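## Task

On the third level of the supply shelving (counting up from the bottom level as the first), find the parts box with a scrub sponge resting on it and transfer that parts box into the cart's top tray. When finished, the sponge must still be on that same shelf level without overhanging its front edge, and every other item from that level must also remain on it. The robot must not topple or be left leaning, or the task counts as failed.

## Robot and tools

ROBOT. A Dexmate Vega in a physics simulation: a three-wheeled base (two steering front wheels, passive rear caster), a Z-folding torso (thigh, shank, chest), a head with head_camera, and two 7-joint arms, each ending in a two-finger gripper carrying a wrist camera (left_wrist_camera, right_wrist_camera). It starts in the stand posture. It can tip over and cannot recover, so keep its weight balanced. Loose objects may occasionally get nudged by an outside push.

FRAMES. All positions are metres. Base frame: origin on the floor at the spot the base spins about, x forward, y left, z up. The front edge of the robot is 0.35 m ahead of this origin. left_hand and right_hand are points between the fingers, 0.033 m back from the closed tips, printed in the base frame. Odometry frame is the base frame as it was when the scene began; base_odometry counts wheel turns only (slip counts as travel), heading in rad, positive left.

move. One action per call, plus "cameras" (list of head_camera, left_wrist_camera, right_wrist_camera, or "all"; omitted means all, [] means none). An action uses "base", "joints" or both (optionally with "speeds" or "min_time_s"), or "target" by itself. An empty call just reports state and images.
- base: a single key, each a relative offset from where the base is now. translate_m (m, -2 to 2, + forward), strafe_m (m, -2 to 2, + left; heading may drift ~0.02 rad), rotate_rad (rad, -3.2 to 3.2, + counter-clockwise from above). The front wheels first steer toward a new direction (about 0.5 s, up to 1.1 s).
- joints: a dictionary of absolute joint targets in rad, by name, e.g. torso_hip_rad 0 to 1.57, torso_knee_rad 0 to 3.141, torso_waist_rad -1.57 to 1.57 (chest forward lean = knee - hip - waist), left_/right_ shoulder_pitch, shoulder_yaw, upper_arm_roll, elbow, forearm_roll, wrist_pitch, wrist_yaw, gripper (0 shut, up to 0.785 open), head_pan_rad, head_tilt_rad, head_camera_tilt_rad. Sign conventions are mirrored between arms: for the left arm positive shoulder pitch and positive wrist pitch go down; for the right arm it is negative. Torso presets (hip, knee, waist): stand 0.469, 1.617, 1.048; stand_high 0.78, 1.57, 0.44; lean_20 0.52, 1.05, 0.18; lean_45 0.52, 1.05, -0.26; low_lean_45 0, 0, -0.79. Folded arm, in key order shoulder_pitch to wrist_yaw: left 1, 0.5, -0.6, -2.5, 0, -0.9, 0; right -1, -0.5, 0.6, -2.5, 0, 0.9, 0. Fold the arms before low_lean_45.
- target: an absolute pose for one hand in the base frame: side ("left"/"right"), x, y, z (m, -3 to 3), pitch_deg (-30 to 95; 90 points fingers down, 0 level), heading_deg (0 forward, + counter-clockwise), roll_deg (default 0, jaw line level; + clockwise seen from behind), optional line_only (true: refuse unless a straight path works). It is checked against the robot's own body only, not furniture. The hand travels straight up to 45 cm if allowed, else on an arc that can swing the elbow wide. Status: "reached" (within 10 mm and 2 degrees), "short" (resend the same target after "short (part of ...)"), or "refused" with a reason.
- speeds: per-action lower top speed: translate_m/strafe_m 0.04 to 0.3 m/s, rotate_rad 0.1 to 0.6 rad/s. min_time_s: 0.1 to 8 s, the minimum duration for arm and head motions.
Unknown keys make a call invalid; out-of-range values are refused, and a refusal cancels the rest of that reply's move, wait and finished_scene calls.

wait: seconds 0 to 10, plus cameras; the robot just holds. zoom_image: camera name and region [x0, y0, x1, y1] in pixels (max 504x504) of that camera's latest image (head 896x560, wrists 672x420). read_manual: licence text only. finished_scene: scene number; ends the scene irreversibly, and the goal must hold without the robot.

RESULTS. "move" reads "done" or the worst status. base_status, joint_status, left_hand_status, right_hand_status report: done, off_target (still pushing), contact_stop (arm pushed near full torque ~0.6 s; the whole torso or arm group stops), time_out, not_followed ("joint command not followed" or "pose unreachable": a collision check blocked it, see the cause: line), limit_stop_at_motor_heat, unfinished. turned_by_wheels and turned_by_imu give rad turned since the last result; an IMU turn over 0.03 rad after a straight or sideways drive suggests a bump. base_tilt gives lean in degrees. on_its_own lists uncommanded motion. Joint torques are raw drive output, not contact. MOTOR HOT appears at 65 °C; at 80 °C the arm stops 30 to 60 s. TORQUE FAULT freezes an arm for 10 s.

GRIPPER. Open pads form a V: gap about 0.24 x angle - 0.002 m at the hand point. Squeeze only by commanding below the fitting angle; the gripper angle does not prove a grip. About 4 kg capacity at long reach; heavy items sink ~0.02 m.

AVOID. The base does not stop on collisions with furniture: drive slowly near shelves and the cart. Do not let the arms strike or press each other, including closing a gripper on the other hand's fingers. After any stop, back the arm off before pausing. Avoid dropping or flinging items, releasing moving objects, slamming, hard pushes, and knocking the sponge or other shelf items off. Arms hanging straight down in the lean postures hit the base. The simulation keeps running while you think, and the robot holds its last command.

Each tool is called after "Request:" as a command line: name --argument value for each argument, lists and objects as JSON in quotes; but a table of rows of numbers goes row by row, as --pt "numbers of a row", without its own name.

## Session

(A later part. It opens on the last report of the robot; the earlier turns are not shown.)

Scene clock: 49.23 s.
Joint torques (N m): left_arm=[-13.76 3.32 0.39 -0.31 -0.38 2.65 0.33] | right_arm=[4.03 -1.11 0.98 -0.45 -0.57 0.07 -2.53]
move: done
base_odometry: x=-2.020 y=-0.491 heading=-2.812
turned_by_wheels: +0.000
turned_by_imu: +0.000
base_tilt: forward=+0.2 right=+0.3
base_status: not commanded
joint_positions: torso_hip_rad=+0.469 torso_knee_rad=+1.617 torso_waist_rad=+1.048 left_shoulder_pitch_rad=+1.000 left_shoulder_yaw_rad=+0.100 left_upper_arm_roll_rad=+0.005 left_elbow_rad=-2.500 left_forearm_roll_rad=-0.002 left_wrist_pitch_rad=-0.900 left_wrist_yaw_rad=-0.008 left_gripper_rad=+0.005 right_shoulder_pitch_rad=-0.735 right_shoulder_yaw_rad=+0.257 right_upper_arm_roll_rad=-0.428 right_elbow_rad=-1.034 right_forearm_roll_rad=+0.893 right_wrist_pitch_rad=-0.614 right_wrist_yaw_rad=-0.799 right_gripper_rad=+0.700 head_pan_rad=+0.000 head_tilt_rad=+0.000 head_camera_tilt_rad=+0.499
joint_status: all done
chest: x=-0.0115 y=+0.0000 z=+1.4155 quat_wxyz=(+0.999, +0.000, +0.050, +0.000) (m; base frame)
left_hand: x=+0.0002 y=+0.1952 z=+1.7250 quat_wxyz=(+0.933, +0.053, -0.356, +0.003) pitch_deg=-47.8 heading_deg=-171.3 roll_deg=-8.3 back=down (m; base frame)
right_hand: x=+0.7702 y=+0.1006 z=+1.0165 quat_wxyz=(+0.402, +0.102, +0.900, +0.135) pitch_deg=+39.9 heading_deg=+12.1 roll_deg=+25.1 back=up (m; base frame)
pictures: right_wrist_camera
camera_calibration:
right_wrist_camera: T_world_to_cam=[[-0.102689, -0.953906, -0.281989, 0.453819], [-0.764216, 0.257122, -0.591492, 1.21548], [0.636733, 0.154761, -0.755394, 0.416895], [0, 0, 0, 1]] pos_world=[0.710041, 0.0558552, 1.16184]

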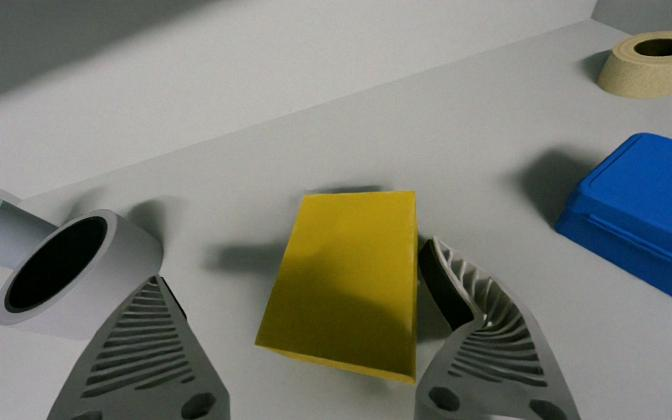

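Request:
move --target '{"side":"right","x":0.768,"y":0.07,"z":1.028,"pitch_deg":40,"heading_deg":12,"roll_deg":25,"line_only":true}' --cameras '["right_wrist_camera","head_camera"]'

Scene clock: 51.83 s.
Joint torques (N m): left_arm=[-13.46 3.04 0.61 0.45 -0.32 2.63 0.15] | right_arm=[9.36 0.07 5.39 -7.03 -0.47 0.43 -1.79]
move: done
base_odometry: x=-2.020 y=-0.491 heading=-2.812
turned_by_wheels: +0.000
turned_by_imu: +0.001
base_tilt: forward=+0.2 right=+0.3
base_status: not commanded
joint_positions: torso_hip_rad=+0.469 torso_knee_rad=+1.617 torso_waist_rad=+1.048 left_shoulder_pitch_rad=+1.000 left_shoulder_yaw_rad=+0.100 left_upper_arm_roll_rad=+0.005 left_elbow_rad=-2.500 left_forearm_roll_rad=-0.002 left_wrist_pitch_rad=-0.900 left_wrist_yaw_rad=-0.008 left_gripper_rad=+0.005 right_shoulder_pitch_rad=-0.776 right_shoulder_yaw_rad=+0.199 right_upper_arm_roll_rad=-0.393 right_elbow_rad=-1.175 right_forearm_roll_rad=+0.930 right_wrist_pitch_rad=-0.710 right_wrist_yaw_rad=-0.839 right_gripper_rad=+0.700 head_pan_rad=+0.000 head_tilt_rad=+0.000 head_camera_tilt_rad=+0.499
joint_status: not commanded
chest: x=-0.0114 y=+0.0000 z=+1.4155 quat_wxyz=(+0.999, +0.000, +0.050, +0.000) (m; base frame)
left_hand: x=+0.0005 y=+0.1952 z=+1.7249 quat_wxyz=(+0.933, +0.053, -0.356, +0.003) pitch_deg=-47.8 heading_deg=-171.3 roll_deg=-8.3 back=down (m; base frame)
right_hand: x=+0.7682 y=+0.0718 z=+1.0277 quat_wxyz=(+0.401, +0.102, +0.900, +0.135) pitch_deg=+40.0 heading_deg=+12.1 roll_deg=+25.0 back=up (m; base frame)
right_hand_status: reached (straight line, planned for 0.8 s): 2 mm and 0.1 deg off.
pictures: head_camera, right_wrist_camera
camera_calibration:
head_camera: T_world_to_cam=[[0.0143377, -0.999797, 0.0141342, 0.00871948], [-0.560306, -0.0197413, -0.82805, 1.23029], [0.828161, 0.00395282, -0.560476, 0.857429], [0, 0, 0, 1]] pos_world=[-0.0208756, 0.029616, 1.49919]
right_wrist_camera: T_world_to_cam=[[-0.102972, -0.954173, -0.280981, 0.428472], [-0.765302, 0.256443, -0.590381, 1.22766], [0.635381, 0.154243, -0.756637, 0.433449], [0, 0, 0, 1]] pos_world=[0.708243, 0.0271559, 1.17314]

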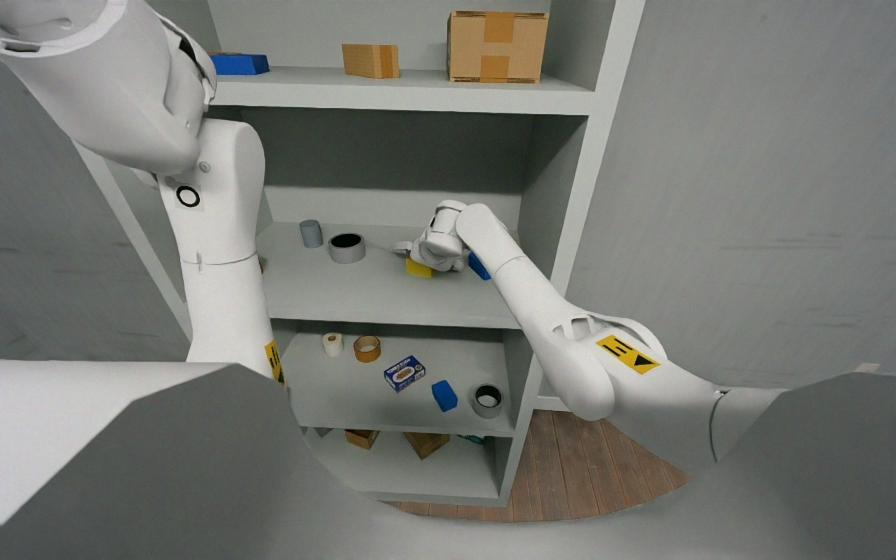

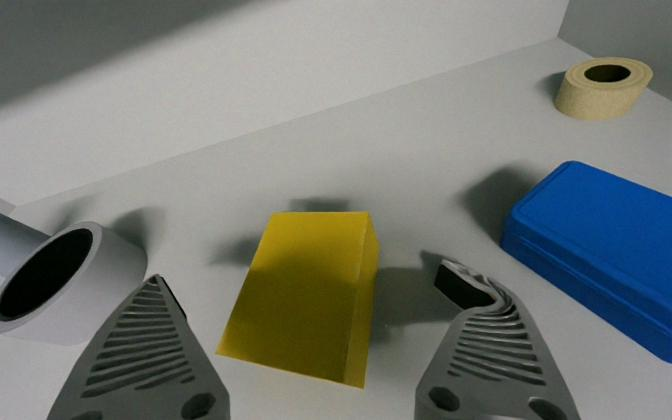

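Request:
move --target '{"side":"right","x":0.75,"y":0.065,"z":1.11,"pitch_deg":40,"heading_deg":12,"roll_deg":15,"line_only":true}' --cameras '[]'

Request:
move --target '{"side":"right","x":0.745,"y":-0.08,"z":1.08,"pitch_deg":40,"heading_deg":20,"line_only":true}' --cameras '["right_wrist_camera","head_camera"]'

Scene clock: 55.03 s.
Joint torques (N m): left_arm=[-13.57 3.24 0.08 -0.45 -0.34 2.82 0.4] | right_arm=[25.48 3.27 5.14 -13.8 0.29 1.8 -0.22]
move: done
base_odometry: x=-2.020 y=-0.491 heading=-2.812
turned_by_wheels: +0.000
turned_by_imu: +0.001
base_tilt: forward=+0.2 right=+0.2
base_status: not commanded
joint_positions: torso_hip_rad=+0.469 torso_knee_rad=+1.617 torso_waist_rad=+1.048 left_shoulder_pitch_rad=+1.000 left_shoulder_yaw_rad=+0.100 left_upper_arm_roll_rad=+0.005 left_elbow_rad=-2.500 left_forearm_roll_rad=-0.002 left_wrist_pitch_rad=-0.900 left_wrist_yaw_rad=-0.008 left_gripper_rad=+0.005 right_shoulder_pitch_rad=-0.718 right_shoulder_yaw_rad=+0.190 right_upper_arm_roll_rad=-0.363 right_elbow_rad=-1.374 right_forearm_roll_rad=+1.018 right_wrist_pitch_rad=-1.011 right_wrist_yaw_rad=-1.014 right_gripper_rad=+0.700 head_pan_rad=+0.000 head_tilt_rad=+0.000 head_camera_tilt_rad=+0.499
joint_status: not commanded
chest: x=-0.0112 y=+0.0000 z=+1.4155 quat_wxyz=(+0.999, +0.000, +0.050, +0.000) (m; base frame)
left_hand: x=+0.0007 y=+0.1952 z=+1.7249 quat_wxyz=(+0.933, +0.053, -0.356, +0.003) pitch_deg=-47.8 heading_deg=-171.3 roll_deg=-8.3 back=down (m; base frame)
right_hand: x=+0.7502 y=+0.0654 z=+1.1076 quat_wxyz=(+0.410, +0.025, +0.906, +0.099) pitch_deg=+40.1 heading_deg=+12.0 roll_deg=+15.2 back=up (m; base frame)
right_hand_status: reached (straight line, planned for 1.3 s): 2 mm and 0.2 deg off.
pictures: none
No camera images: "cameras" was empty.

Scene clock: 58.87 s.
Joint torques (N m): left_arm=[-14.54 2.57 0.04 -0.26 -0.42 2.92 0.14] | right_arm=[26.84 -1.29 2.74 -10.56 -0.17 2.79 0.42]
move: done
base_odometry: x=-2.020 y=-0.491 heading=-2.812
turned_by_wheels: +0.000
turned_by_imu: +0.001
base_tilt: forward=+0.3 right=+0.3
base_status: not commanded
joint_positions: torso_hip_rad=+0.469 torso_knee_rad=+1.617 torso_waist_rad=+1.048 left_shoulder_pitch_rad=+1.000 left_shoulder_yaw_rad=+0.100 left_upper_arm_roll_rad=+0.005 left_elbow_rad=-2.500 left_forearm_roll_rad=-0.002 left_wrist_pitch_rad=-0.900 left_wrist_yaw_rad=-0.008 left_gripper_rad=+0.005 right_shoulder_pitch_rad=-0.734 right_shoulder_yaw_rad=-0.394 right_upper_arm_roll_rad=-0.455 right_elbow_rad=-1.627 right_forearm_roll_rad=+1.030 right_wrist_pitch_rad=-1.216 right_wrist_yaw_rad=-0.445 right_gripper_rad=+0.700 head_pan_rad=+0.000 head_tilt_rad=+0.000 head_camera_tilt_rad=+0.499
joint_status: not commanded
chest: x=-0.0112 y=+0.0000 z=+1.4155 quat_wxyz=(+0.999, +0.000, +0.050, +0.000) (m; base frame)
left_hand: x=+0.0007 y=+0.1952 z=+1.7249 quat_wxyz=(+0.933, +0.053, -0.356, +0.003) pitch_deg=-47.8 heading_deg=-171.3 roll_deg=-8.3 back=down (m; base frame)
right_hand: x=+0.7451 y=-0.0790 z=+1.0799 quat_wxyz=(+0.416, -0.156, +0.893, +0.074) pitch_deg=+40.0 heading_deg=+19.9 roll_deg=+0.1 back=up (m; base frame)
right_hand_status: reached (straight line, planned for 2.3 s): 1 mm and 0.2 deg off.
pictures: head_camera, right_wrist_camera
camera_calibration:
head_camera: T_world_to_cam=[[0.0143408, -0.999797, 0.0141304, 0.00872233], [-0.56049, -0.0197408, -0.827926, 1.23021], [0.828037, 0.00395317, -0.560659, 0.857536], [0, 0, 0, 1]] pos_world=[-0.0206765, 0.029616, 1.49919]
right_wrist_camera: T_world_to_cam=[[0.313121, -0.948755, 0.0426591, -0.362255], [-0.705199, -0.262356, -0.658684, 1.26748], [0.636121, 0.176165, -0.75121, 0.506137], [0, 0, 0, 1]] pos_world=[0.685291, -0.100323, 1.23054]

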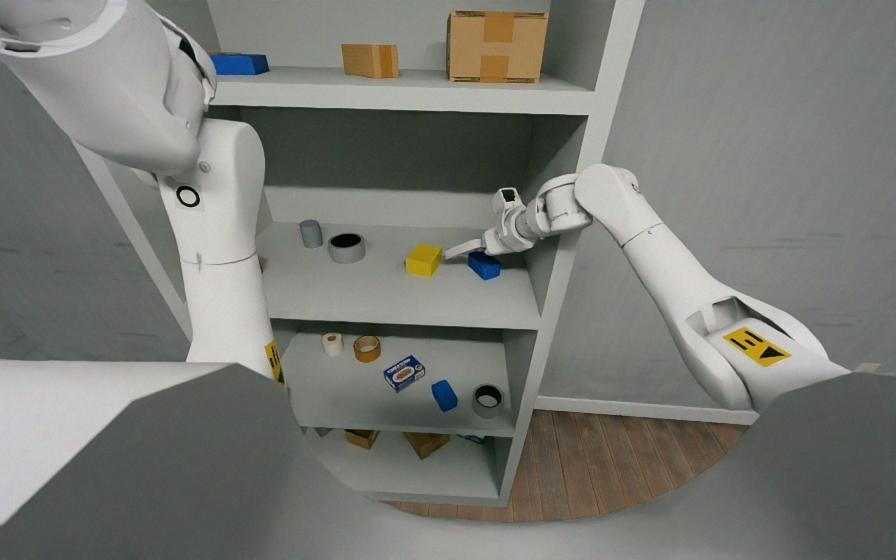

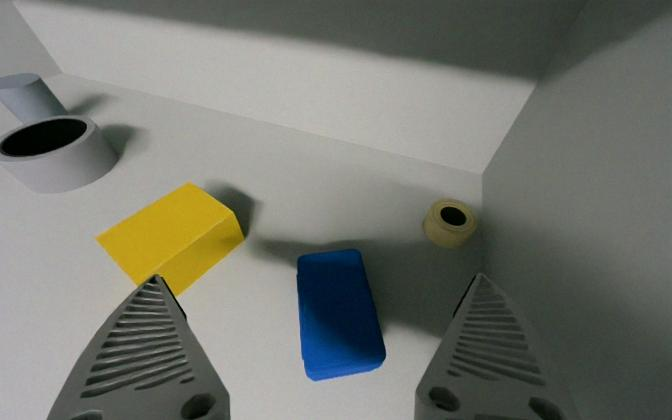

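Request:
move --joints '{"right_gripper_rad":0.5}' --cameras '[]'

Request:
move --target '{"side":"right","x":0.778,"y":-0.08,"z":1.006,"pitch_deg":40,"heading_deg":26,"line_only":true}' --cameras '["right_wrist_camera"]'

Scene clock: 60.53 s.
Joint torques (N m): left_arm=[-13.1 3.15 0.58 -0.31 -0.39 2.38 0.15] | right_arm=[25 -1.61 3.36 -10.66 -0.27 1.99 0.28]
move: done
base_odometry: x=-2.020 y=-0.491 heading=-2.812
turned_by_wheels: +0.000
turned_by_imu: +0.000
base_tilt: forward=+0.1 right=+0.3
base_status: not commanded
joint_positions: torso_hip_rad=+0.469 torso_knee_rad=+1.617 torso_waist_rad=+1.048 left_shoulder_pitch_rad=+1.000 left_shoulder_yaw_rad=+0.100 left_upper_arm_roll_rad=+0.005 left_elbow_rad=-2.500 left_forearm_roll_rad=-0.002 left_wrist_pitch_rad=-0.900 left_wrist_yaw_rad=-0.008 left_gripper_rad=+0.005 right_shoulder_pitch_rad=-0.733 right_shoulder_yaw_rad=-0.399 right_upper_arm_roll_rad=-0.456 right_elbow_rad=-1.628 right_forearm_roll_rad=+1.029 right_wrist_pitch_rad=-1.216 right_wrist_yaw_rad=-0.440 right_gripper_rad=+0.500 head_pan_rad=+0.000 head_tilt_rad=+0.000 head_camera_tilt_rad=+0.499
joint_status: all done
chest: x=-0.0112 y=+0.0000 z=+1.4155 quat_wxyz=(+0.999, +0.000, +0.050, +0.000) (m; base frame)
left_hand: x=+0.0007 y=+0.1952 z=+1.7249 quat_wxyz=(+0.933, +0.053, -0.356, +0.003) pitch_deg=-47.8 heading_deg=-171.3 roll_deg=-8.3 back=down (m; base frame)
right_hand: x=+0.7448 y=-0.0801 z=+1.0795 quat_wxyz=(+0.416, -0.157, +0.893, +0.073) pitch_deg=+40.0 heading_deg=+20.0 roll_deg=+0.0 back=up (m; base frame)
pictures: none
No camera images: "cameras" was empty.

Scene clock: 63.67 s.
Joint torques (N m): left_arm=[-13.96 3.2 0.22 -1.37 -0.35 3.88 0.21] | right_arm=[-2.5 -45.39 11.07 42.42 -1.65 -1.68 2.33]
move: done
base_odometry: x=-2.020 y=-0.491 heading=-2.812
turned_by_wheels: +0.000
turned_by_imu: +0.002
base_tilt: forward=-0.2 right=-0.5
base_status: not commanded
joint_positions: torso_hip_rad=+0.470 torso_knee_rad=+1.615 torso_waist_rad=+1.049 left_shoulder_pitch_rad=+1.000 left_shoulder_yaw_rad=+0.100 left_upper_arm_roll_rad=+0.005 left_elbow_rad=-2.500 left_forearm_roll_rad=-0.002 left_wrist_pitch_rad=-0.900 left_wrist_yaw_rad=-0.008 left_gripper_rad=+0.005 right_shoulder_pitch_rad=-0.655 right_shoulder_yaw_rad=-0.467 right_upper_arm_roll_rad=-0.699 right_elbow_rad=-1.345 right_forearm_roll_rad=+0.840 right_wrist_pitch_rad=-0.908 right_wrist_yaw_rad=-0.052 right_gripper_rad=+0.500 head_pan_rad=+0.000 head_tilt_rad=+0.000 head_camera_tilt_rad=+0.499
joint_status: not commanded
chest: x=-0.0147 y=+0.0000 z=+1.4156 quat_wxyz=(+0.999, +0.000, +0.048, +0.000) (m; base frame)
left_hand: x=-0.0041 y=+0.1952 z=+1.7251 quat_wxyz=(+0.932, +0.053, -0.358, +0.003) pitch_deg=-47.6 heading_deg=-171.3 roll_deg=-8.3 back=down (m; base frame)
right_hand: x=+0.7759 y=-0.0759 z=+1.0132 quat_wxyz=(+0.416, -0.205, +0.881, +0.096) pitch_deg=+39.5 heading_deg=+26.1 roll_deg=-0.1 back=up (m; base frame)
right_hand_status: reached (straight line, planned for 1.6 s): 9 mm and 0.5 deg off.
pictures: right_wrist_camera
camera_calibration:
right_wrist_camera: T_world_to_cam=[[0.415262, -0.908585, 0.0450735, -0.444684], [-0.666017, -0.337401, -0.665268, 1.21676], [0.61966, 0.246241, -0.745243, 0.447932], [0, 0, 0, 1]] pos_world=[0.717474, -0.103798, 1.16333]

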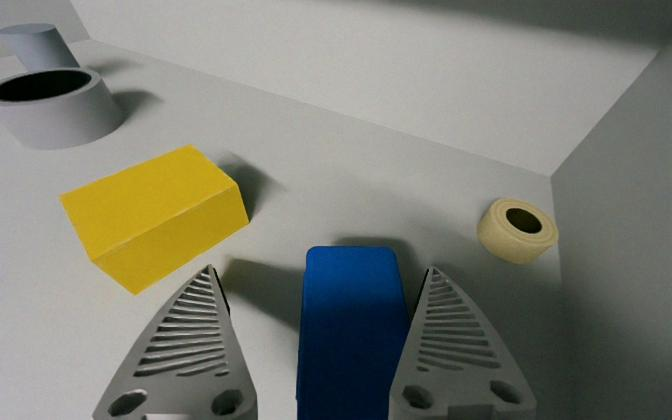

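Request:
move --target '{"side":"right","x":0.765,"y":-0.085,"z":1.065,"pitch_deg":40,"heading_deg":10,"line_only":true}' --cameras '["right_wrist_camera","head_camera"]'

Scene clock: 68.20 s.
Joint torques (N m): left_arm=[-12.77 3.39 0.4 -0.5 -0.36 1.81 0.15] | right_arm=[16.1 2.48 8.11 -11.78 0.42 2.92 -0.42]
move: done
base_odometry: x=-2.020 y=-0.492 heading=-2.813
turned_by_wheels: -0.001
turned_by_imu: +0.000
base_tilt: forward=+0.2 right=+0.4
base_status: not commanded
joint_positions: torso_hip_rad=+0.469 torso_knee_rad=+1.617 torso_waist_rad=+1.048 left_shoulder_pitch_rad=+1.000 left_shoulder_yaw_rad=+0.100 left_upper_arm_roll_rad=+0.005 left_elbow_rad=-2.500 left_forearm_roll_rad=-0.002 left_wrist_pitch_rad=-0.900 left_wrist_yaw_rad=-0.008 left_gripper_rad=+0.005 right_shoulder_pitch_rad=-0.745 right_shoulder_yaw_rad=-0.249 right_upper_arm_roll_rad=-0.437 right_elbow_rad=-1.515 right_forearm_roll_rad=+1.002 right_wrist_pitch_rad=-1.144 right_wrist_yaw_rad=-0.654 right_gripper_rad=+0.500 head_pan_rad=+0.000 head_tilt_rad=+0.000 head_camera_tilt_rad=+0.499
joint_status: not commanded
chest: x=-0.0112 y=+0.0000 z=+1.4155 quat_wxyz=(+0.999, +0.000, +0.050, +0.000) (m; base frame)
left_hand: x=+0.0008 y=+0.1952 z=+1.7249 quat_wxyz=(+0.933, +0.053, -0.356, +0.003) pitch_deg=-47.8 heading_deg=-171.3 roll_deg=-8.3 back=down (m; base frame)
right_hand: x=+0.7671 y=-0.0848 z=+1.0608 quat_wxyz=(+0.419, -0.080, +0.904, +0.037) pitch_deg=+40.3 heading_deg=+10.2 roll_deg=+0.0 back=up (m; base frame)
right_hand_status: reached (straight line, planned for 2.2 s): 5 mm and 0.3 deg off.
pictures: head_camera, right_wrist_camera
camera_calibration:
head_camera: T_world_to_cam=[[0.0143998, -0.999795, 0.014211, 0.00860246], [-0.560605, -0.0198412, -0.827846, 1.23009], [0.827958, 0.00395403, -0.560776, 0.857709], [0, 0, 0, 1]] pos_world=[-0.0206773, 0.0296157, 1.49919]
right_wrist_camera: T_world_to_cam=[[0.148816, -0.987893, 0.0438419, -0.2523], [-0.742197, -0.140882, -0.655207, 1.30388], [0.65345, 0.064966, -0.754176, 0.459272], [0, 0, 0, 1]] pos_world=[0.705167, -0.0953892, 1.21174]

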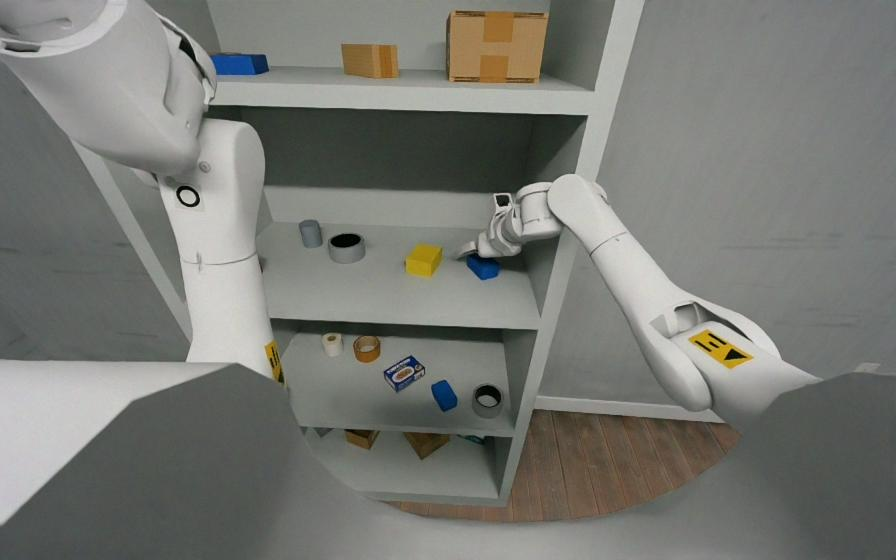

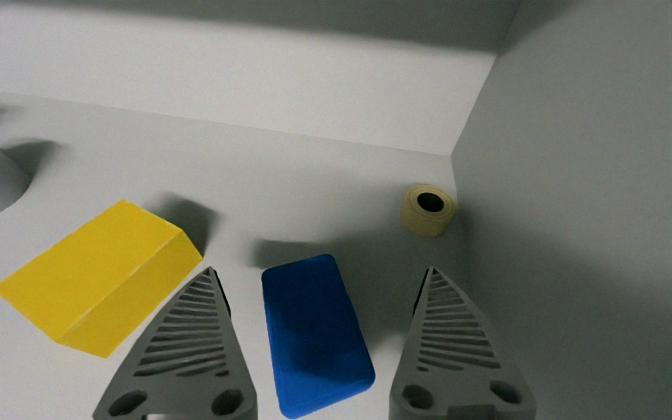

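Request:
move --target '{"side":"right","x":0.775,"y":-0.077,"z":1.008,"pitch_deg":40,"heading_deg":14,"line_only":true}' --cameras '["right_wrist_camera"]'

Scene clock: 71.47 s.
Joint torques (N m): left_arm=[-13.72 3.15 0.08 -0.99 -0.33 2.85 0.2] | right_arm=[2.21 -2.38 -1.96 2.47 -0.33 -0.04 0.74]
move: done
base_odometry: x=-2.020 y=-0.492 heading=-2.813
turned_by_wheels: +0.000
turned_by_imu: +0.001
base_tilt: forward=+0.2 right=+0.3
base_status: not commanded
joint_positions: torso_hip_rad=+0.469 torso_knee_rad=+1.617 torso_waist_rad=+1.048 left_shoulder_pitch_rad=+1.000 left_shoulder_yaw_rad=+0.100 left_upper_arm_roll_rad=+0.005 left_elbow_rad=-2.500 left_forearm_roll_rad=-0.002 left_wrist_pitch_rad=-0.900 left_wrist_yaw_rad=-0.008 left_gripper_rad=+0.005 right_shoulder_pitch_rad=-0.751 right_shoulder_yaw_rad=-0.315 right_upper_arm_roll_rad=-0.560 right_elbow_rad=-1.415 right_forearm_roll_rad=+0.910 right_wrist_pitch_rad=-0.983 right_wrist_yaw_rad=-0.442 right_gripper_rad=+0.500 head_pan_rad=+0.000 head_tilt_rad=+0.000 head_camera_tilt_rad=+0.499
joint_status: not commanded
chest: x=-0.0119 y=+0.0000 z=+1.4155 quat_wxyz=(+0.999, +0.000, +0.050, +0.000) (m; base frame)
left_hand: x=-0.0003 y=+0.1952 z=+1.7250 quat_wxyz=(+0.933, +0.053, -0.356, +0.003) pitch_deg=-47.7 heading_deg=-171.3 roll_deg=-8.3 back=down (m; base frame)
right_hand: x=+0.7752 y=-0.0769 z=+1.0109 quat_wxyz=(+0.421, -0.110, +0.899, +0.052) pitch_deg=+39.8 heading_deg=+13.9 roll_deg=+0.0 back=up (m; base frame)
right_hand_status: reached (straight line, planned for 1.0 s): 3 mm and 0.2 deg off.
pictures: right_wrist_camera
camera_calibration:
right_wrist_camera: T_world_to_cam=[[0.213326, -0.975997, 0.0438371, -0.292631], [-0.726325, -0.188444, -0.661015, 1.26815], [0.65341, 0.109172, -0.749091, 0.414153], [0, 0, 0, 1]] pos_world=[0.712905, -0.0918447, 1.16133]

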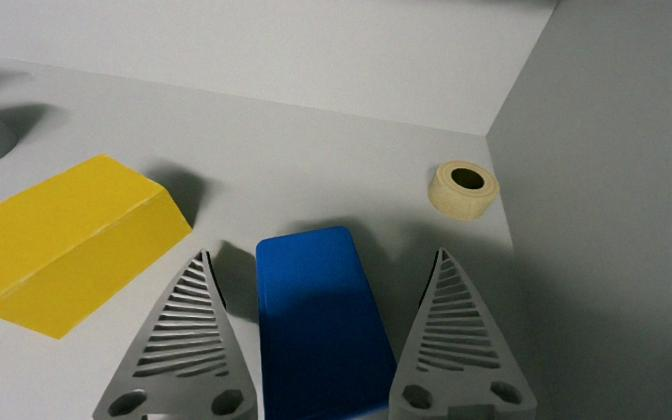

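Request:
move --joints '{"right_gripper_rad":0.12}' --cameras '["right_wrist_camera"]'

Request:
move --target '{"side":"right","x":0.77,"y":-0.077,"z":1.085,"pitch_deg":40,"heading_deg":10,"line_only":true}' --cameras '["right_wrist_camera","head_camera"]'

Scene clock: 72.73 s.
Joint torques (N m): left_arm=[-14.35 3.44 0.54 -0.47 -0.42 3.28 0.22] | right_arm=[-6.82 -7.62 -5.12 10.49 0.2 -9.51 -1.06]
move: done
base_odometry: x=-2.020 y=-0.491 heading=-2.813
turned_by_wheels: +0.000
turned_by_imu: +0.001
base_tilt: forward=+0.1 right=+0.3
base_status: not commanded
joint_positions: torso_hip_rad=+0.469 torso_knee_rad=+1.617 torso_waist_rad=+1.048 left_shoulder_pitch_rad=+1.000 left_shoulder_yaw_rad=+0.100 left_upper_arm_roll_rad=+0.005 left_elbow_rad=-2.500 left_forearm_roll_rad=-0.002 left_wrist_pitch_rad=-0.900 left_wrist_yaw_rad=-0.008 left_gripper_rad=+0.005 right_shoulder_pitch_rad=-0.751 right_shoulder_yaw_rad=-0.316 right_upper_arm_roll_rad=-0.561 right_elbow_rad=-1.414 right_forearm_roll_rad=+0.909 right_wrist_pitch_rad=-0.979 right_wrist_yaw_rad=-0.439 right_gripper_rad=+0.121 head_pan_rad=+0.000 head_tilt_rad=+0.000 head_camera_tilt_rad=+0.499
joint_status: all done
chest: x=-0.0120 y=+0.0000 z=+1.4155 quat_wxyz=(+0.999, +0.000, +0.049, +0.000) (m; base frame)
left_hand: x=-0.0004 y=+0.1952 z=+1.7250 quat_wxyz=(+0.933, +0.053, -0.357, +0.003) pitch_deg=-47.7 heading_deg=-171.3 roll_deg=-8.3 back=down (m; base frame)
right_hand: x=+0.7760 y=-0.0763 z=+1.0118 quat_wxyz=(+0.422, -0.110, +0.898, +0.052) pitch_deg=+39.6 heading_deg=+14.1 roll_deg=+0.1 back=up (m; base frame)
pictures: right_wrist_camera
camera_calibration:
right_wrist_camera: T_world_to_cam=[[0.214079, -0.975889, 0.0425556, -0.29152], [-0.724038, -0.187773, -0.66371, 1.27066], [0.655698, 0.111274, -0.746779, 0.410265], [0, 0, 0, 1]] pos_world=[0.713402, -0.0915479, 1.16213]

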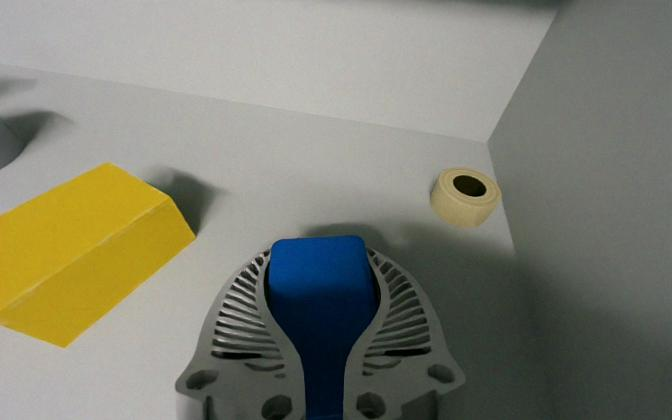

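Scene clock: 75.37 s.
Joint torques (N m): left_arm=[-13.17 2.81 0.39 -0.09 -0.4 2.55 0.41] | right_arm=[28.79 3.12 8.04 -11.33 0.25 2.42 -0.32]
move: done
base_odometry: x=-2.020 y=-0.491 heading=-2.813
turned_by_wheels: +0.000
turned_by_imu: +0.000
base_tilt: forward=+0.1 right=+0.3
base_status: not commanded
joint_positions: torso_hip_rad=+0.469 torso_knee_rad=+1.617 torso_waist_rad=+1.048 left_shoulder_pitch_rad=+1.000 left_shoulder_yaw_rad=+0.100 left_upper_arm_roll_rad=+0.005 left_elbow_rad=-2.500 left_forearm_roll_rad=-0.002 left_wrist_pitch_rad=-0.900 left_wrist_yaw_rad=-0.008 left_gripper_rad=+0.005 right_shoulder_pitch_rad=-0.708 right_shoulder_yaw_rad=-0.215 right_upper_arm_roll_rad=-0.419 right_elbow_rad=-1.505 right_forearm_roll_rad=+1.022 right_wrist_pitch_rad=-1.182 right_wrist_yaw_rad=-0.697 right_gripper_rad=+0.120 head_pan_rad=+0.000 head_tilt_rad=+0.000 head_camera_tilt_rad=+0.499
joint_status: not commanded
chest: x=-0.0112 y=+0.0000 z=+1.4155 quat_wxyz=(+0.999, +0.000, +0.050, +0.000) (m; base frame)
left_hand: x=+0.0007 y=+0.1952 z=+1.7249 quat_wxyz=(+0.933, +0.053, -0.356, +0.003) pitch_deg=-47.8 heading_deg=-171.3 roll_deg=-8.3 back=down (m; base frame)
right_hand: x=+0.7703 y=-0.0769 z=+1.0819 quat_wxyz=(+0.420, -0.080, +0.903, +0.037) pitch_deg=+40.1 heading_deg=+10.1 roll_deg=+0.0 back=up (m; base frame)
right_hand_status: reached (straight line, planned for 1.2 s): 3 mm and 0.2 deg off.
pictures: head_camera, right_wrist_camera
camera_calibration:
head_camera: T_world_to_cam=[[0.0143989, -0.999795, 0.0142141, 0.00859785], [-0.560489, -0.0198426, -0.827924, 1.23021], [0.828036, 0.00395433, -0.56066, 0.857538], [0, 0, 0, 1]] pos_world=[-0.0206767, 0.0296157, 1.49919]
right_wrist_camera: T_world_to_cam=[[0.147516, -0.988073, 0.0441728, -0.245349], [-0.740867, -0.139976, -0.656904, 1.32213], [0.655252, 0.0641773, -0.752679, 0.469513], [0, 0, 0, 1]] pos_world=[0.708064, -0.0874882, 1.23274]

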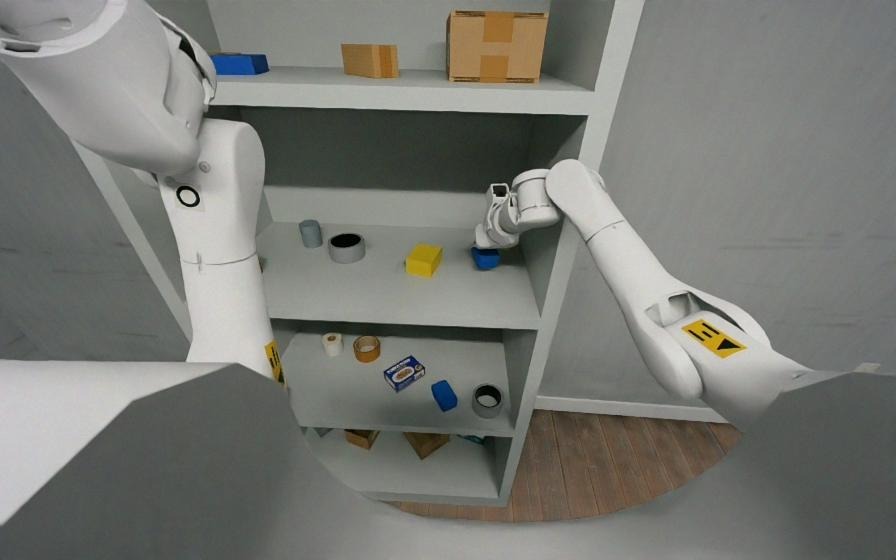

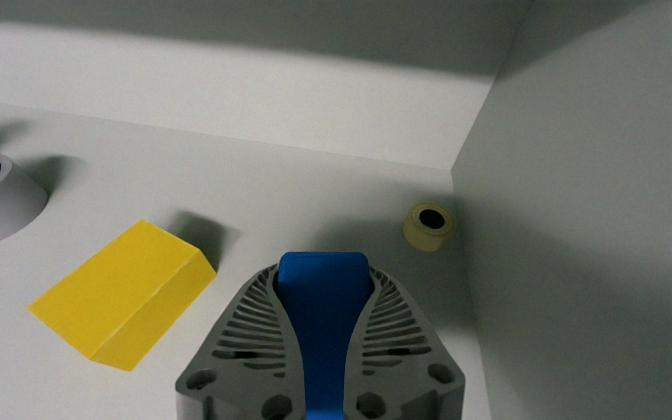

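Request:
move --base '{"translate_m": -2.0}' --cameras '[]'

Request:
move --base '{"translate_m": -0.7}' --joints '{"torso_hip_rad":0.05,"torso_knee_rad":1.05,"torso_waist_rad":0.8}' --cameras '[]'

Request:
move --base '{"rotate_rad": -1.535}' --joints '{"head_camera_tilt_rad":0.35}' --cameras '["head_camera"]'

Scene clock: 85.50 s.
Joint torques (N m): left_arm=[-13.96 3.22 0.46 -0.11 -0.34 2.16 0.21] | right_arm=[27.88 2.01 7.62 -11.92 -0.04 2.17 0.09]
move: done
base_odometry: x=-0.126 y=+0.149 heading=-2.812
turned_by_wheels: +0.001
turned_by_imu: +0.013
base_tilt: forward=+0.2 right=+0.3
base_status: done
joint_positions: torso_hip_rad=+0.469 torso_knee_rad=+1.617 torso_waist_rad=+1.048 left_shoulder_pitch_rad=+1.000 left_shoulder_yaw_rad=+0.100 left_upper_arm_roll_rad=+0.005 left_elbow_rad=-2.500 left_forearm_roll_rad=-0.002 left_wrist_pitch_rad=-0.900 left_wrist_yaw_rad=-0.008 left_gripper_rad=+0.005 right_shoulder_pitch_rad=-0.708 right_shoulder_yaw_rad=-0.212 right_upper_arm_roll_rad=-0.416 right_elbow_rad=-1.506 right_forearm_roll_rad=+1.025 right_wrist_pitch_rad=-1.186 right_wrist_yaw_rad=-0.702 right_gripper_rad=+0.120 head_pan_rad=+0.000 head_tilt_rad=+0.000 head_camera_tilt_rad=+0.499
joint_status: not commanded
chest: x=-0.0110 y=+0.0000 z=+1.4155 quat_wxyz=(+0.999, +0.000, +0.050, +0.000) (m; base frame)
left_hand: x=+0.0009 y=+0.1952 z=+1.7249 quat_wxyz=(+0.933, +0.053, -0.356, +0.003) pitch_deg=-47.8 heading_deg=-171.3 roll_deg=-8.3 back=down (m; base frame)
right_hand: x=+0.7702 y=-0.0770 z=+1.0832 quat_wxyz=(+0.420, -0.079, +0.903, +0.037) pitch_deg=+40.1 heading_deg=+10.0 roll_deg=+0.0 back=up (m; base frame)
pictures: none
No camera images: "cameras" was empty.

Scene clock: 89.53 s.
Joint torques (N m): left_arm=[-12.17 3.35 0.08 -0.62 -0.34 2.55 0.13] | right_arm=[24.4 1.86 7.87 -12.13 -0.04 2.6 -0.17]
move: done
base_odometry: x=+0.537 y=+0.374 heading=-2.811
turned_by_wheels: +0.001
turned_by_imu: +0.005
base_tilt: forward=+0.2 right=+0.3
base_status: done
joint_positions: torso_hip_rad=+0.050 torso_knee_rad=+1.050 torso_waist_rad=+0.800 left_shoulder_pitch_rad=+1.000 left_shoulder_yaw_rad=+0.100 left_upper_arm_roll_rad=+0.005 left_elbow_rad=-2.500 left_forearm_roll_rad=-0.002 left_wrist_pitch_rad=-0.900 left_wrist_yaw_rad=-0.008 left_gripper_rad=+0.005 right_shoulder_pitch_rad=-0.707 right_shoulder_yaw_rad=-0.212 right_upper_arm_roll_rad=-0.416 right_elbow_rad=-1.506 right_forearm_roll_rad=+1.025 right_wrist_pitch_rad=-1.186 right_wrist_yaw_rad=-0.702 right_gripper_rad=+0.120 head_pan_rad=+0.000 head_tilt_rad=+0.000 head_camera_tilt_rad=+0.499
joint_status: all done
chest: x=+0.0492 y=+0.0000 z=+1.2482 quat_wxyz=(+0.995, +0.000, +0.100, +0.000) (m; base frame)
left_hand: x=+0.0920 y=+0.1952 z=+1.5549 quat_wxyz=(+0.950, +0.053, -0.309, +0.001) pitch_deg=-53.5 heading_deg=-170.2 roll_deg=-9.8 back=down (m; base frame)
right_hand: x=+0.7934 y=-0.0770 z=+0.8397 quat_wxyz=(+0.374, -0.077, +0.923, +0.041) pitch_deg=+45.8 heading_deg=+11.0 roll_deg=+1.4 back=up (m; base frame)
pictures: none
No camera images: "cameras" was empty.

Scene clock: 93.70 s.
Joint torques (N m): left_arm=[-12.57 2.81 0.51 -0.13 -0.36 3.04 0.37] | right_arm=[25.98 1.18 7.07 -11.69 -0.04 1.89 -0.26]
move: done
base_odometry: x=+0.537 y=+0.375 heading=+1.938
turned_by_wheels: -1.533
turned_by_imu: -1.488
base_tilt: forward=+0.2 right=+0.3
base_status: done
joint_positions: torso_hip_rad=+0.050 torso_knee_rad=+1.050 torso_waist_rad=+0.800 left_shoulder_pitch_rad=+1.000 left_shoulder_yaw_rad=+0.100 left_upper_arm_roll_rad=+0.005 left_elbow_rad=-2.500 left_forearm_roll_rad=-0.002 left_wrist_pitch_rad=-0.900 left_wrist_yaw_rad=-0.008 left_gripper_rad=+0.005 right_shoulder_pitch_rad=-0.707 right_shoulder_yaw_rad=-0.212 right_upper_arm_roll_rad=-0.416 right_elbow_rad=-1.506 right_forearm_roll_rad=+1.025 right_wrist_pitch_rad=-1.186 right_wrist_yaw_rad=-0.702 right_gripper_rad=+0.120 head_pan_rad=+0.000 head_tilt_rad=+0.000 head_camera_tilt_rad=+0.351
joint_status: all done
chest: x=+0.0492 y=+0.0000 z=+1.2482 quat_wxyz=(+0.995, +0.000, +0.100, +0.000) (m; base frame)
left_hand: x=+0.0920 y=+0.1952 z=+1.5549 quat_wxyz=(+0.950, +0.053, -0.309, +0.001) pitch_deg=-53.5 heading_deg=-170.2 roll_deg=-9.8 back=down (m; base frame)
right_hand: x=+0.7934 y=-0.0770 z=+0.8397 quat_wxyz=(+0.374, -0.077, +0.923, +0.041) pitch_deg=+45.8 heading_deg=+11.0 roll_deg=+1.4 back=up (m; base frame)
pictures: head_camera
camera_calibration:
head_camera: T_world_to_cam=[[0.0136924, -0.999795, 0.0148946, 0.00900492], [-0.519724, -0.0198419, -0.854104, 1.16994], [0.854224, 0.00395369, -0.51989, 0.657908], [0, 0, 0, 1]] pos_world=[0.045921, 0.0296157, 1.34115]

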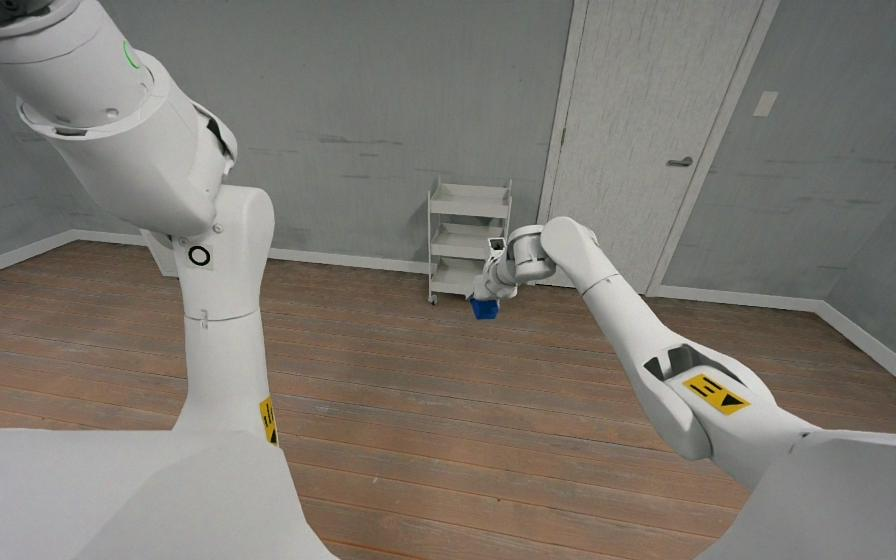

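Request:
move --base '{"translate_m": 1.19}' --cameras '["right_wrist_camera","head_camera"]'

Scene clock: 100.73 s.
Joint torques (N m): left_arm=[-13.26 3.36 0.58 -1.29 -0.39 2.52 0.02] | right_arm=[26.39 0.12 6.26 -12.16 0.22 1.96 -0.4]
move: done
base_odometry: x=+0.113 y=+1.486 heading=+1.938
turned_by_wheels: -0.001
turned_by_imu: -0.005
base_tilt: forward=+0.2 right=+0.3
base_status: done
joint_positions: torso_hip_rad=+0.050 torso_knee_rad=+1.050 torso_waist_rad=+0.800 left_shoulder_pitch_rad=+1.000 left_shoulder_yaw_rad=+0.100 left_upper_arm_roll_rad=+0.005 left_elbow_rad=-2.500 left_forearm_roll_rad=-0.002 left_wrist_pitch_rad=-0.900 left_wrist_yaw_rad=-0.008 left_gripper_rad=+0.005 right_shoulder_pitch_rad=-0.707 right_shoulder_yaw_rad=-0.212 right_upper_arm_roll_rad=-0.416 right_elbow_rad=-1.506 right_forearm_roll_rad=+1.025 right_wrist_pitch_rad=-1.186 right_wrist_yaw_rad=-0.702 right_gripper_rad=+0.120 head_pan_rad=+0.000 head_tilt_rad=+0.000 head_camera_tilt_rad=+0.351
joint_status: not commanded
chest: x=+0.0494 y=+0.0000 z=+1.2482 quat_wxyz=(+0.995, +0.000, +0.100, +0.000) (m; base frame)
left_hand: x=+0.0922 y=+0.1952 z=+1.5549 quat_wxyz=(+0.950, +0.053, -0.309, +0.001) pitch_deg=-53.5 heading_deg=-170.2 roll_deg=-9.8 back=down (m; base frame)
right_hand: x=+0.7935 y=-0.0770 z=+0.8396 quat_wxyz=(+0.374, -0.077, +0.923, +0.041) pitch_deg=+45.8 heading_deg=+11.0 roll_deg=+1.4 back=up (m; base frame)
pictures: head_camera, right_wrist_camera
camera_calibration:
head_camera: T_world_to_cam=[[0.0136957, -0.999795, 0.014891, 0.00900972], [-0.519914, -0.0198414, -0.853988, 1.16976], [0.854109, 0.00395392, -0.52008, 0.658032], [0, 0, 0, 1]] pos_world=[0.0460201, 0.0296157, 1.34105]
right_wrist_camera: T_world_to_cam=[[0.1501, -0.98823, 0.0295052, -0.227807], [-0.802973, -0.139264, -0.579517, 1.16447], [0.576806, 0.063294, -0.814426, 0.385994], [0, 0, 0, 1]] pos_world=[0.746591, -0.0873871, 0.995918]

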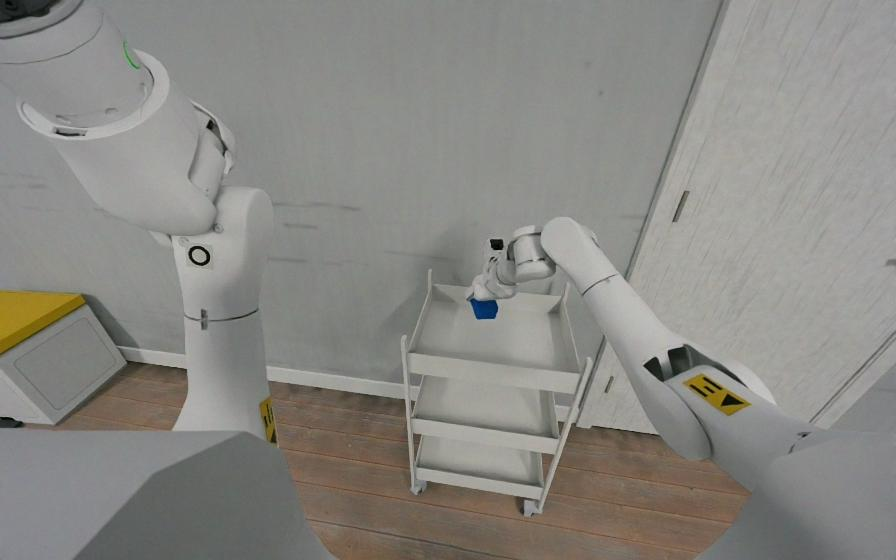

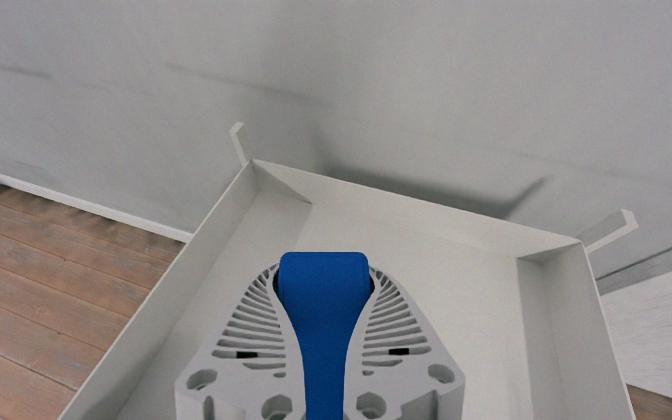

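Request:
move --target '{"side":"right","x":0.80,"y":-0.085,"z":0.704,"pitch_deg":40,"heading_deg":10,"line_only":true}' --cameras '["right_wrist_camera"]'

Scene clock: 104.80 s.
Joint torques (N m): left_arm=[-12.68 3.33 0.4 -1.42 -0.39 2.41 0.19] | right_arm=[7.52 -1.04 0.75 -1.96 -0.22 0.6 0.31]
move: done
base_odometry: x=+0.113 y=+1.486 heading=+1.938
turned_by_wheels: +0.000
turned_by_imu: +0.001
base_tilt: forward=+0.2 right=+0.3
base_status: not commanded
joint_positions: torso_hip_rad=+0.050 torso_knee_rad=+1.050 torso_waist_rad=+0.800 left_shoulder_pitch_rad=+1.000 left_shoulder_yaw_rad=+0.100 left_upper_arm_roll_rad=+0.005 left_elbow_rad=-2.500 left_forearm_roll_rad=-0.002 left_wrist_pitch_rad=-0.900 left_wrist_yaw_rad=-0.008 left_gripper_rad=+0.005 right_shoulder_pitch_rad=-0.849 right_shoulder_yaw_rad=-0.284 right_upper_arm_roll_rad=-0.637 right_elbow_rad=-1.283 right_forearm_roll_rad=+0.770 right_wrist_pitch_rad=-0.667 right_wrist_yaw_rad=-0.403 right_gripper_rad=+0.120 head_pan_rad=+0.000 head_tilt_rad=+0.000 head_camera_tilt_rad=+0.351
joint_status: not commanded
chest: x=+0.0492 y=+0.0000 z=+1.2482 quat_wxyz=(+0.995, +0.000, +0.100, +0.000) (m; base frame)
left_hand: x=+0.0920 y=+0.1952 z=+1.5549 quat_wxyz=(+0.950, +0.053, -0.309, +0.001) pitch_deg=-53.5 heading_deg=-170.2 roll_deg=-9.8 back=down (m; base frame)
right_hand: x=+0.8004 y=-0.0848 z=+0.7061 quat_wxyz=(+0.421, -0.078, +0.903, +0.037) pitch_deg=+40.0 heading_deg=+10.0 roll_deg=+0.1 back=up (m; base frame)
right_hand_status: reached (straight line, planned for 2.0 s): 2 mm and 0.1 deg off.
pictures: right_wrist_camera
camera_calibration:
right_wrist_camera: T_world_to_cam=[[0.145364, -0.988435, 0.04319, -0.238536], [-0.739671, -0.137564, -0.658758, 1.09703], [0.657081, 0.0638134, -0.751114, 0.164902], [0, 0, 0, 1]] pos_world=[0.73776, -0.0953882, 0.856837]

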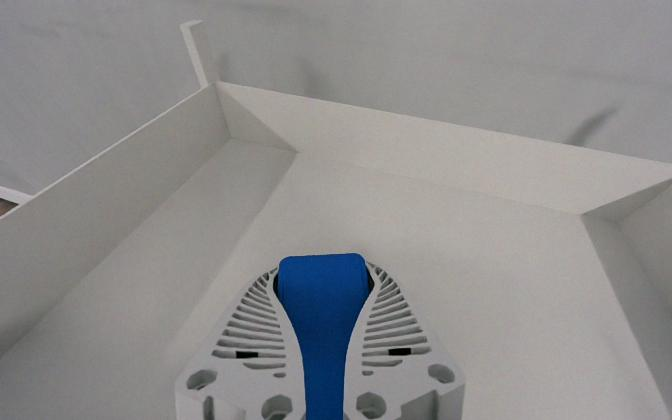

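Request:
move --target '{"side":"right","x":0.80,"y":-0.085,"z":0.695,"pitch_deg":40,"heading_deg":10,"line_only":true}' --cameras '[]'

Request:
move --joints '{"right_gripper_rad":0.6}' --cameras '[]'

Request:
move --target '{"side":"right","x":0.785,"y":-0.085,"z":0.77,"pitch_deg":40,"heading_deg":10,"line_only":true}' --cameras '["right_wrist_camera"]'

Scene clock: 106.57 s.
Joint torques (N m): left_arm=[-13.03 2.84 0.39 -0.98 -0.27 2.43 0.2] | right_arm=[7.55 -0.06 -2.63 6.25 0.32 -3.66 0.09]
move: done
base_odometry: x=+0.113 y=+1.486 heading=+1.938
turned_by_wheels: +0.000
turned_by_imu: +0.000
base_tilt: forward=+0.2 right=+0.3
base_status: not commanded
joint_positions: torso_hip_rad=+0.050 torso_knee_rad=+1.050 torso_waist_rad=+0.800 left_shoulder_pitch_rad=+1.000 left_shoulder_yaw_rad=+0.100 left_upper_arm_roll_rad=+0.005 left_elbow_rad=-2.500 left_forearm_roll_rad=-0.002 left_wrist_pitch_rad=-0.900 left_wrist_yaw_rad=-0.008 left_gripper_rad=+0.005 right_shoulder_pitch_rad=-0.849 right_shoulder_yaw_rad=-0.278 right_upper_arm_roll_rad=-0.647 right_elbow_rad=-1.250 right_forearm_roll_rad=+0.757 right_wrist_pitch_rad=-0.636 right_wrist_yaw_rad=-0.387 right_gripper_rad=+0.120 head_pan_rad=+0.000 head_tilt_rad=+0.000 head_camera_tilt_rad=+0.351
joint_status: not commanded
chest: x=+0.0487 y=+0.0000 z=+1.2482 quat_wxyz=(+0.995, +0.000, +0.100, +0.000) (m; base frame)
left_hand: x=+0.0912 y=+0.1952 z=+1.5550 quat_wxyz=(+0.949, +0.053, -0.309, +0.001) pitch_deg=-53.4 heading_deg=-170.2 roll_deg=-9.8 back=down (m; base frame)
right_hand: x=+0.8008 y=-0.0848 z=+0.6984 quat_wxyz=(+0.423, -0.079, +0.902, +0.037) pitch_deg=+39.8 heading_deg=+10.0 roll_deg=+0.0 back=up (m; base frame)
right_hand_status: reached (straight line, planned for 0.4 s): 3 mm and 0.2 deg off.
pictures: none
No camera images: "cameras" was empty.

Scene clock: 107.63 s.
Joint torques (N m): left_arm=[-13.13 3.39 0.34 -0.88 -0.34 2.31 0.37] | right_arm=[14.61 2.16 2.26 -7.41 -0.48 2.98 0.04]
move: done
base_odometry: x=+0.113 y=+1.486 heading=+1.938
turned_by_wheels: +0.000
turned_by_imu: +0.000
base_tilt: forward=+0.2 right=+0.2
base_status: not commanded
joint_positions: torso_hip_rad=+0.050 torso_knee_rad=+1.050 torso_waist_rad=+0.800 left_shoulder_pitch_rad=+1.000 left_shoulder_yaw_rad=+0.100 left_upper_arm_roll_rad=+0.005 left_elbow_rad=-2.500 left_forearm_roll_rad=-0.002 left_wrist_pitch_rad=-0.900 left_wrist_yaw_rad=-0.008 left_gripper_rad=+0.005 right_shoulder_pitch_rad=-0.849 right_shoulder_yaw_rad=-0.277 right_upper_arm_roll_rad=-0.649 right_elbow_rad=-1.245 right_forearm_roll_rad=+0.756 right_wrist_pitch_rad=-0.633 right_wrist_yaw_rad=-0.385 right_gripper_rad=+0.600 head_pan_rad=+0.000 head_tilt_rad=+0.000 head_camera_tilt_rad=+0.351
joint_status: all done
chest: x=+0.0491 y=+0.0000 z=+1.2482 quat_wxyz=(+0.995, +0.000, +0.100, +0.000) (m; base frame)
left_hand: x=+0.0919 y=+0.1952 z=+1.5550 quat_wxyz=(+0.950, +0.053, -0.309, +0.001) pitch_deg=-53.5 heading_deg=-170.2 roll_deg=-9.8 back=down (m; base frame)
right_hand: x=+0.8000 y=-0.0852 z=+0.6952 quat_wxyz=(+0.421, -0.079, +0.903, +0.037) pitch_deg=+40.0 heading_deg=+10.0 roll_deg=+0.0 back=up (m; base frame)
pictures: none
No camera images: "cameras" was empty.

Scene clock: 110.40 s.
Joint torques (N m): left_arm=[-13.55 3.49 0.3 -0.99 -0.38 3.09 0.08] | right_arm=[14.98 0.84 7.95 -12.04 -0.14 1.96 -0.33]
move: done
base_odometry: x=+0.113 y=+1.486 heading=+1.938
turned_by_wheels: +0.000
turned_by_imu: +0.001
base_tilt: forward=+0.2 right=+0.3
base_status: not commanded
joint_positions: torso_hip_rad=+0.050 torso_knee_rad=+1.050 torso_waist_rad=+0.800 left_shoulder_pitch_rad=+1.000 left_shoulder_yaw_rad=+0.100 left_upper_arm_roll_rad=+0.005 left_elbow_rad=-2.500 left_forearm_roll_rad=-0.002 left_wrist_pitch_rad=-0.900 left_wrist_yaw_rad=-0.008 left_gripper_rad=+0.005 right_shoulder_pitch_rad=-0.881 right_shoulder_yaw_rad=-0.325 right_upper_arm_roll_rad=-0.547 right_elbow_rad=-1.544 right_forearm_roll_rad=+0.870 right_wrist_pitch_rad=-0.874 right_wrist_yaw_rad=-0.540 right_gripper_rad=+0.600 head_pan_rad=+0.000 head_tilt_rad=+0.000 head_camera_tilt_rad=+0.351
joint_status: not commanded
chest: x=+0.0491 y=+0.0000 z=+1.2482 quat_wxyz=(+0.995, +0.000, +0.100, +0.000) (m; base frame)
left_hand: x=+0.0919 y=+0.1952 z=+1.5549 quat_wxyz=(+0.950, +0.053, -0.309, +0.001) pitch_deg=-53.5 heading_deg=-170.2 roll_deg=-9.8 back=down (m; base frame)
right_hand: x=+0.7851 y=-0.0848 z=+0.7681 quat_wxyz=(+0.421, -0.079, +0.903, +0.037) pitch_deg=+40.1 heading_deg=+10.0 roll_deg=+0.0 back=up (m; base frame)
right_hand_status: reached (straight line, planned for 1.3 s): 2 mm and 0.1 deg off.
pictures: right_wrist_camera
camera_calibration:
right_wrist_camera: T_world_to_cam=[[0.146172, -0.98828, 0.0439986, -0.240231], [-0.740214, -0.138771, -0.657895, 1.1262], [0.65629, 0.0635975, -0.751823, 0.222589], [0, 0, 0, 1]] pos_world=[0.722661, -0.0952876, 0.918839]

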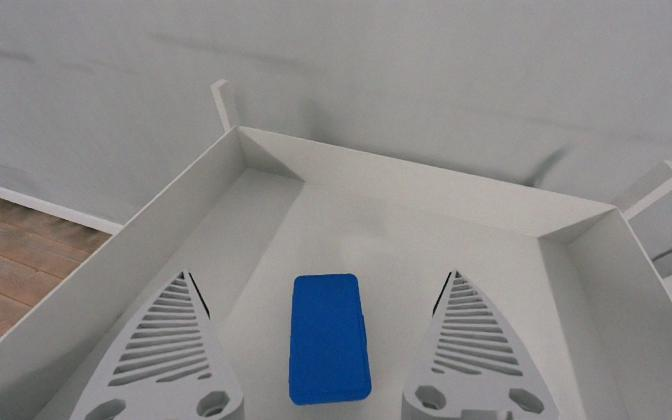

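Request:
finished_scene --scene 3

The scene is finished: the task was done.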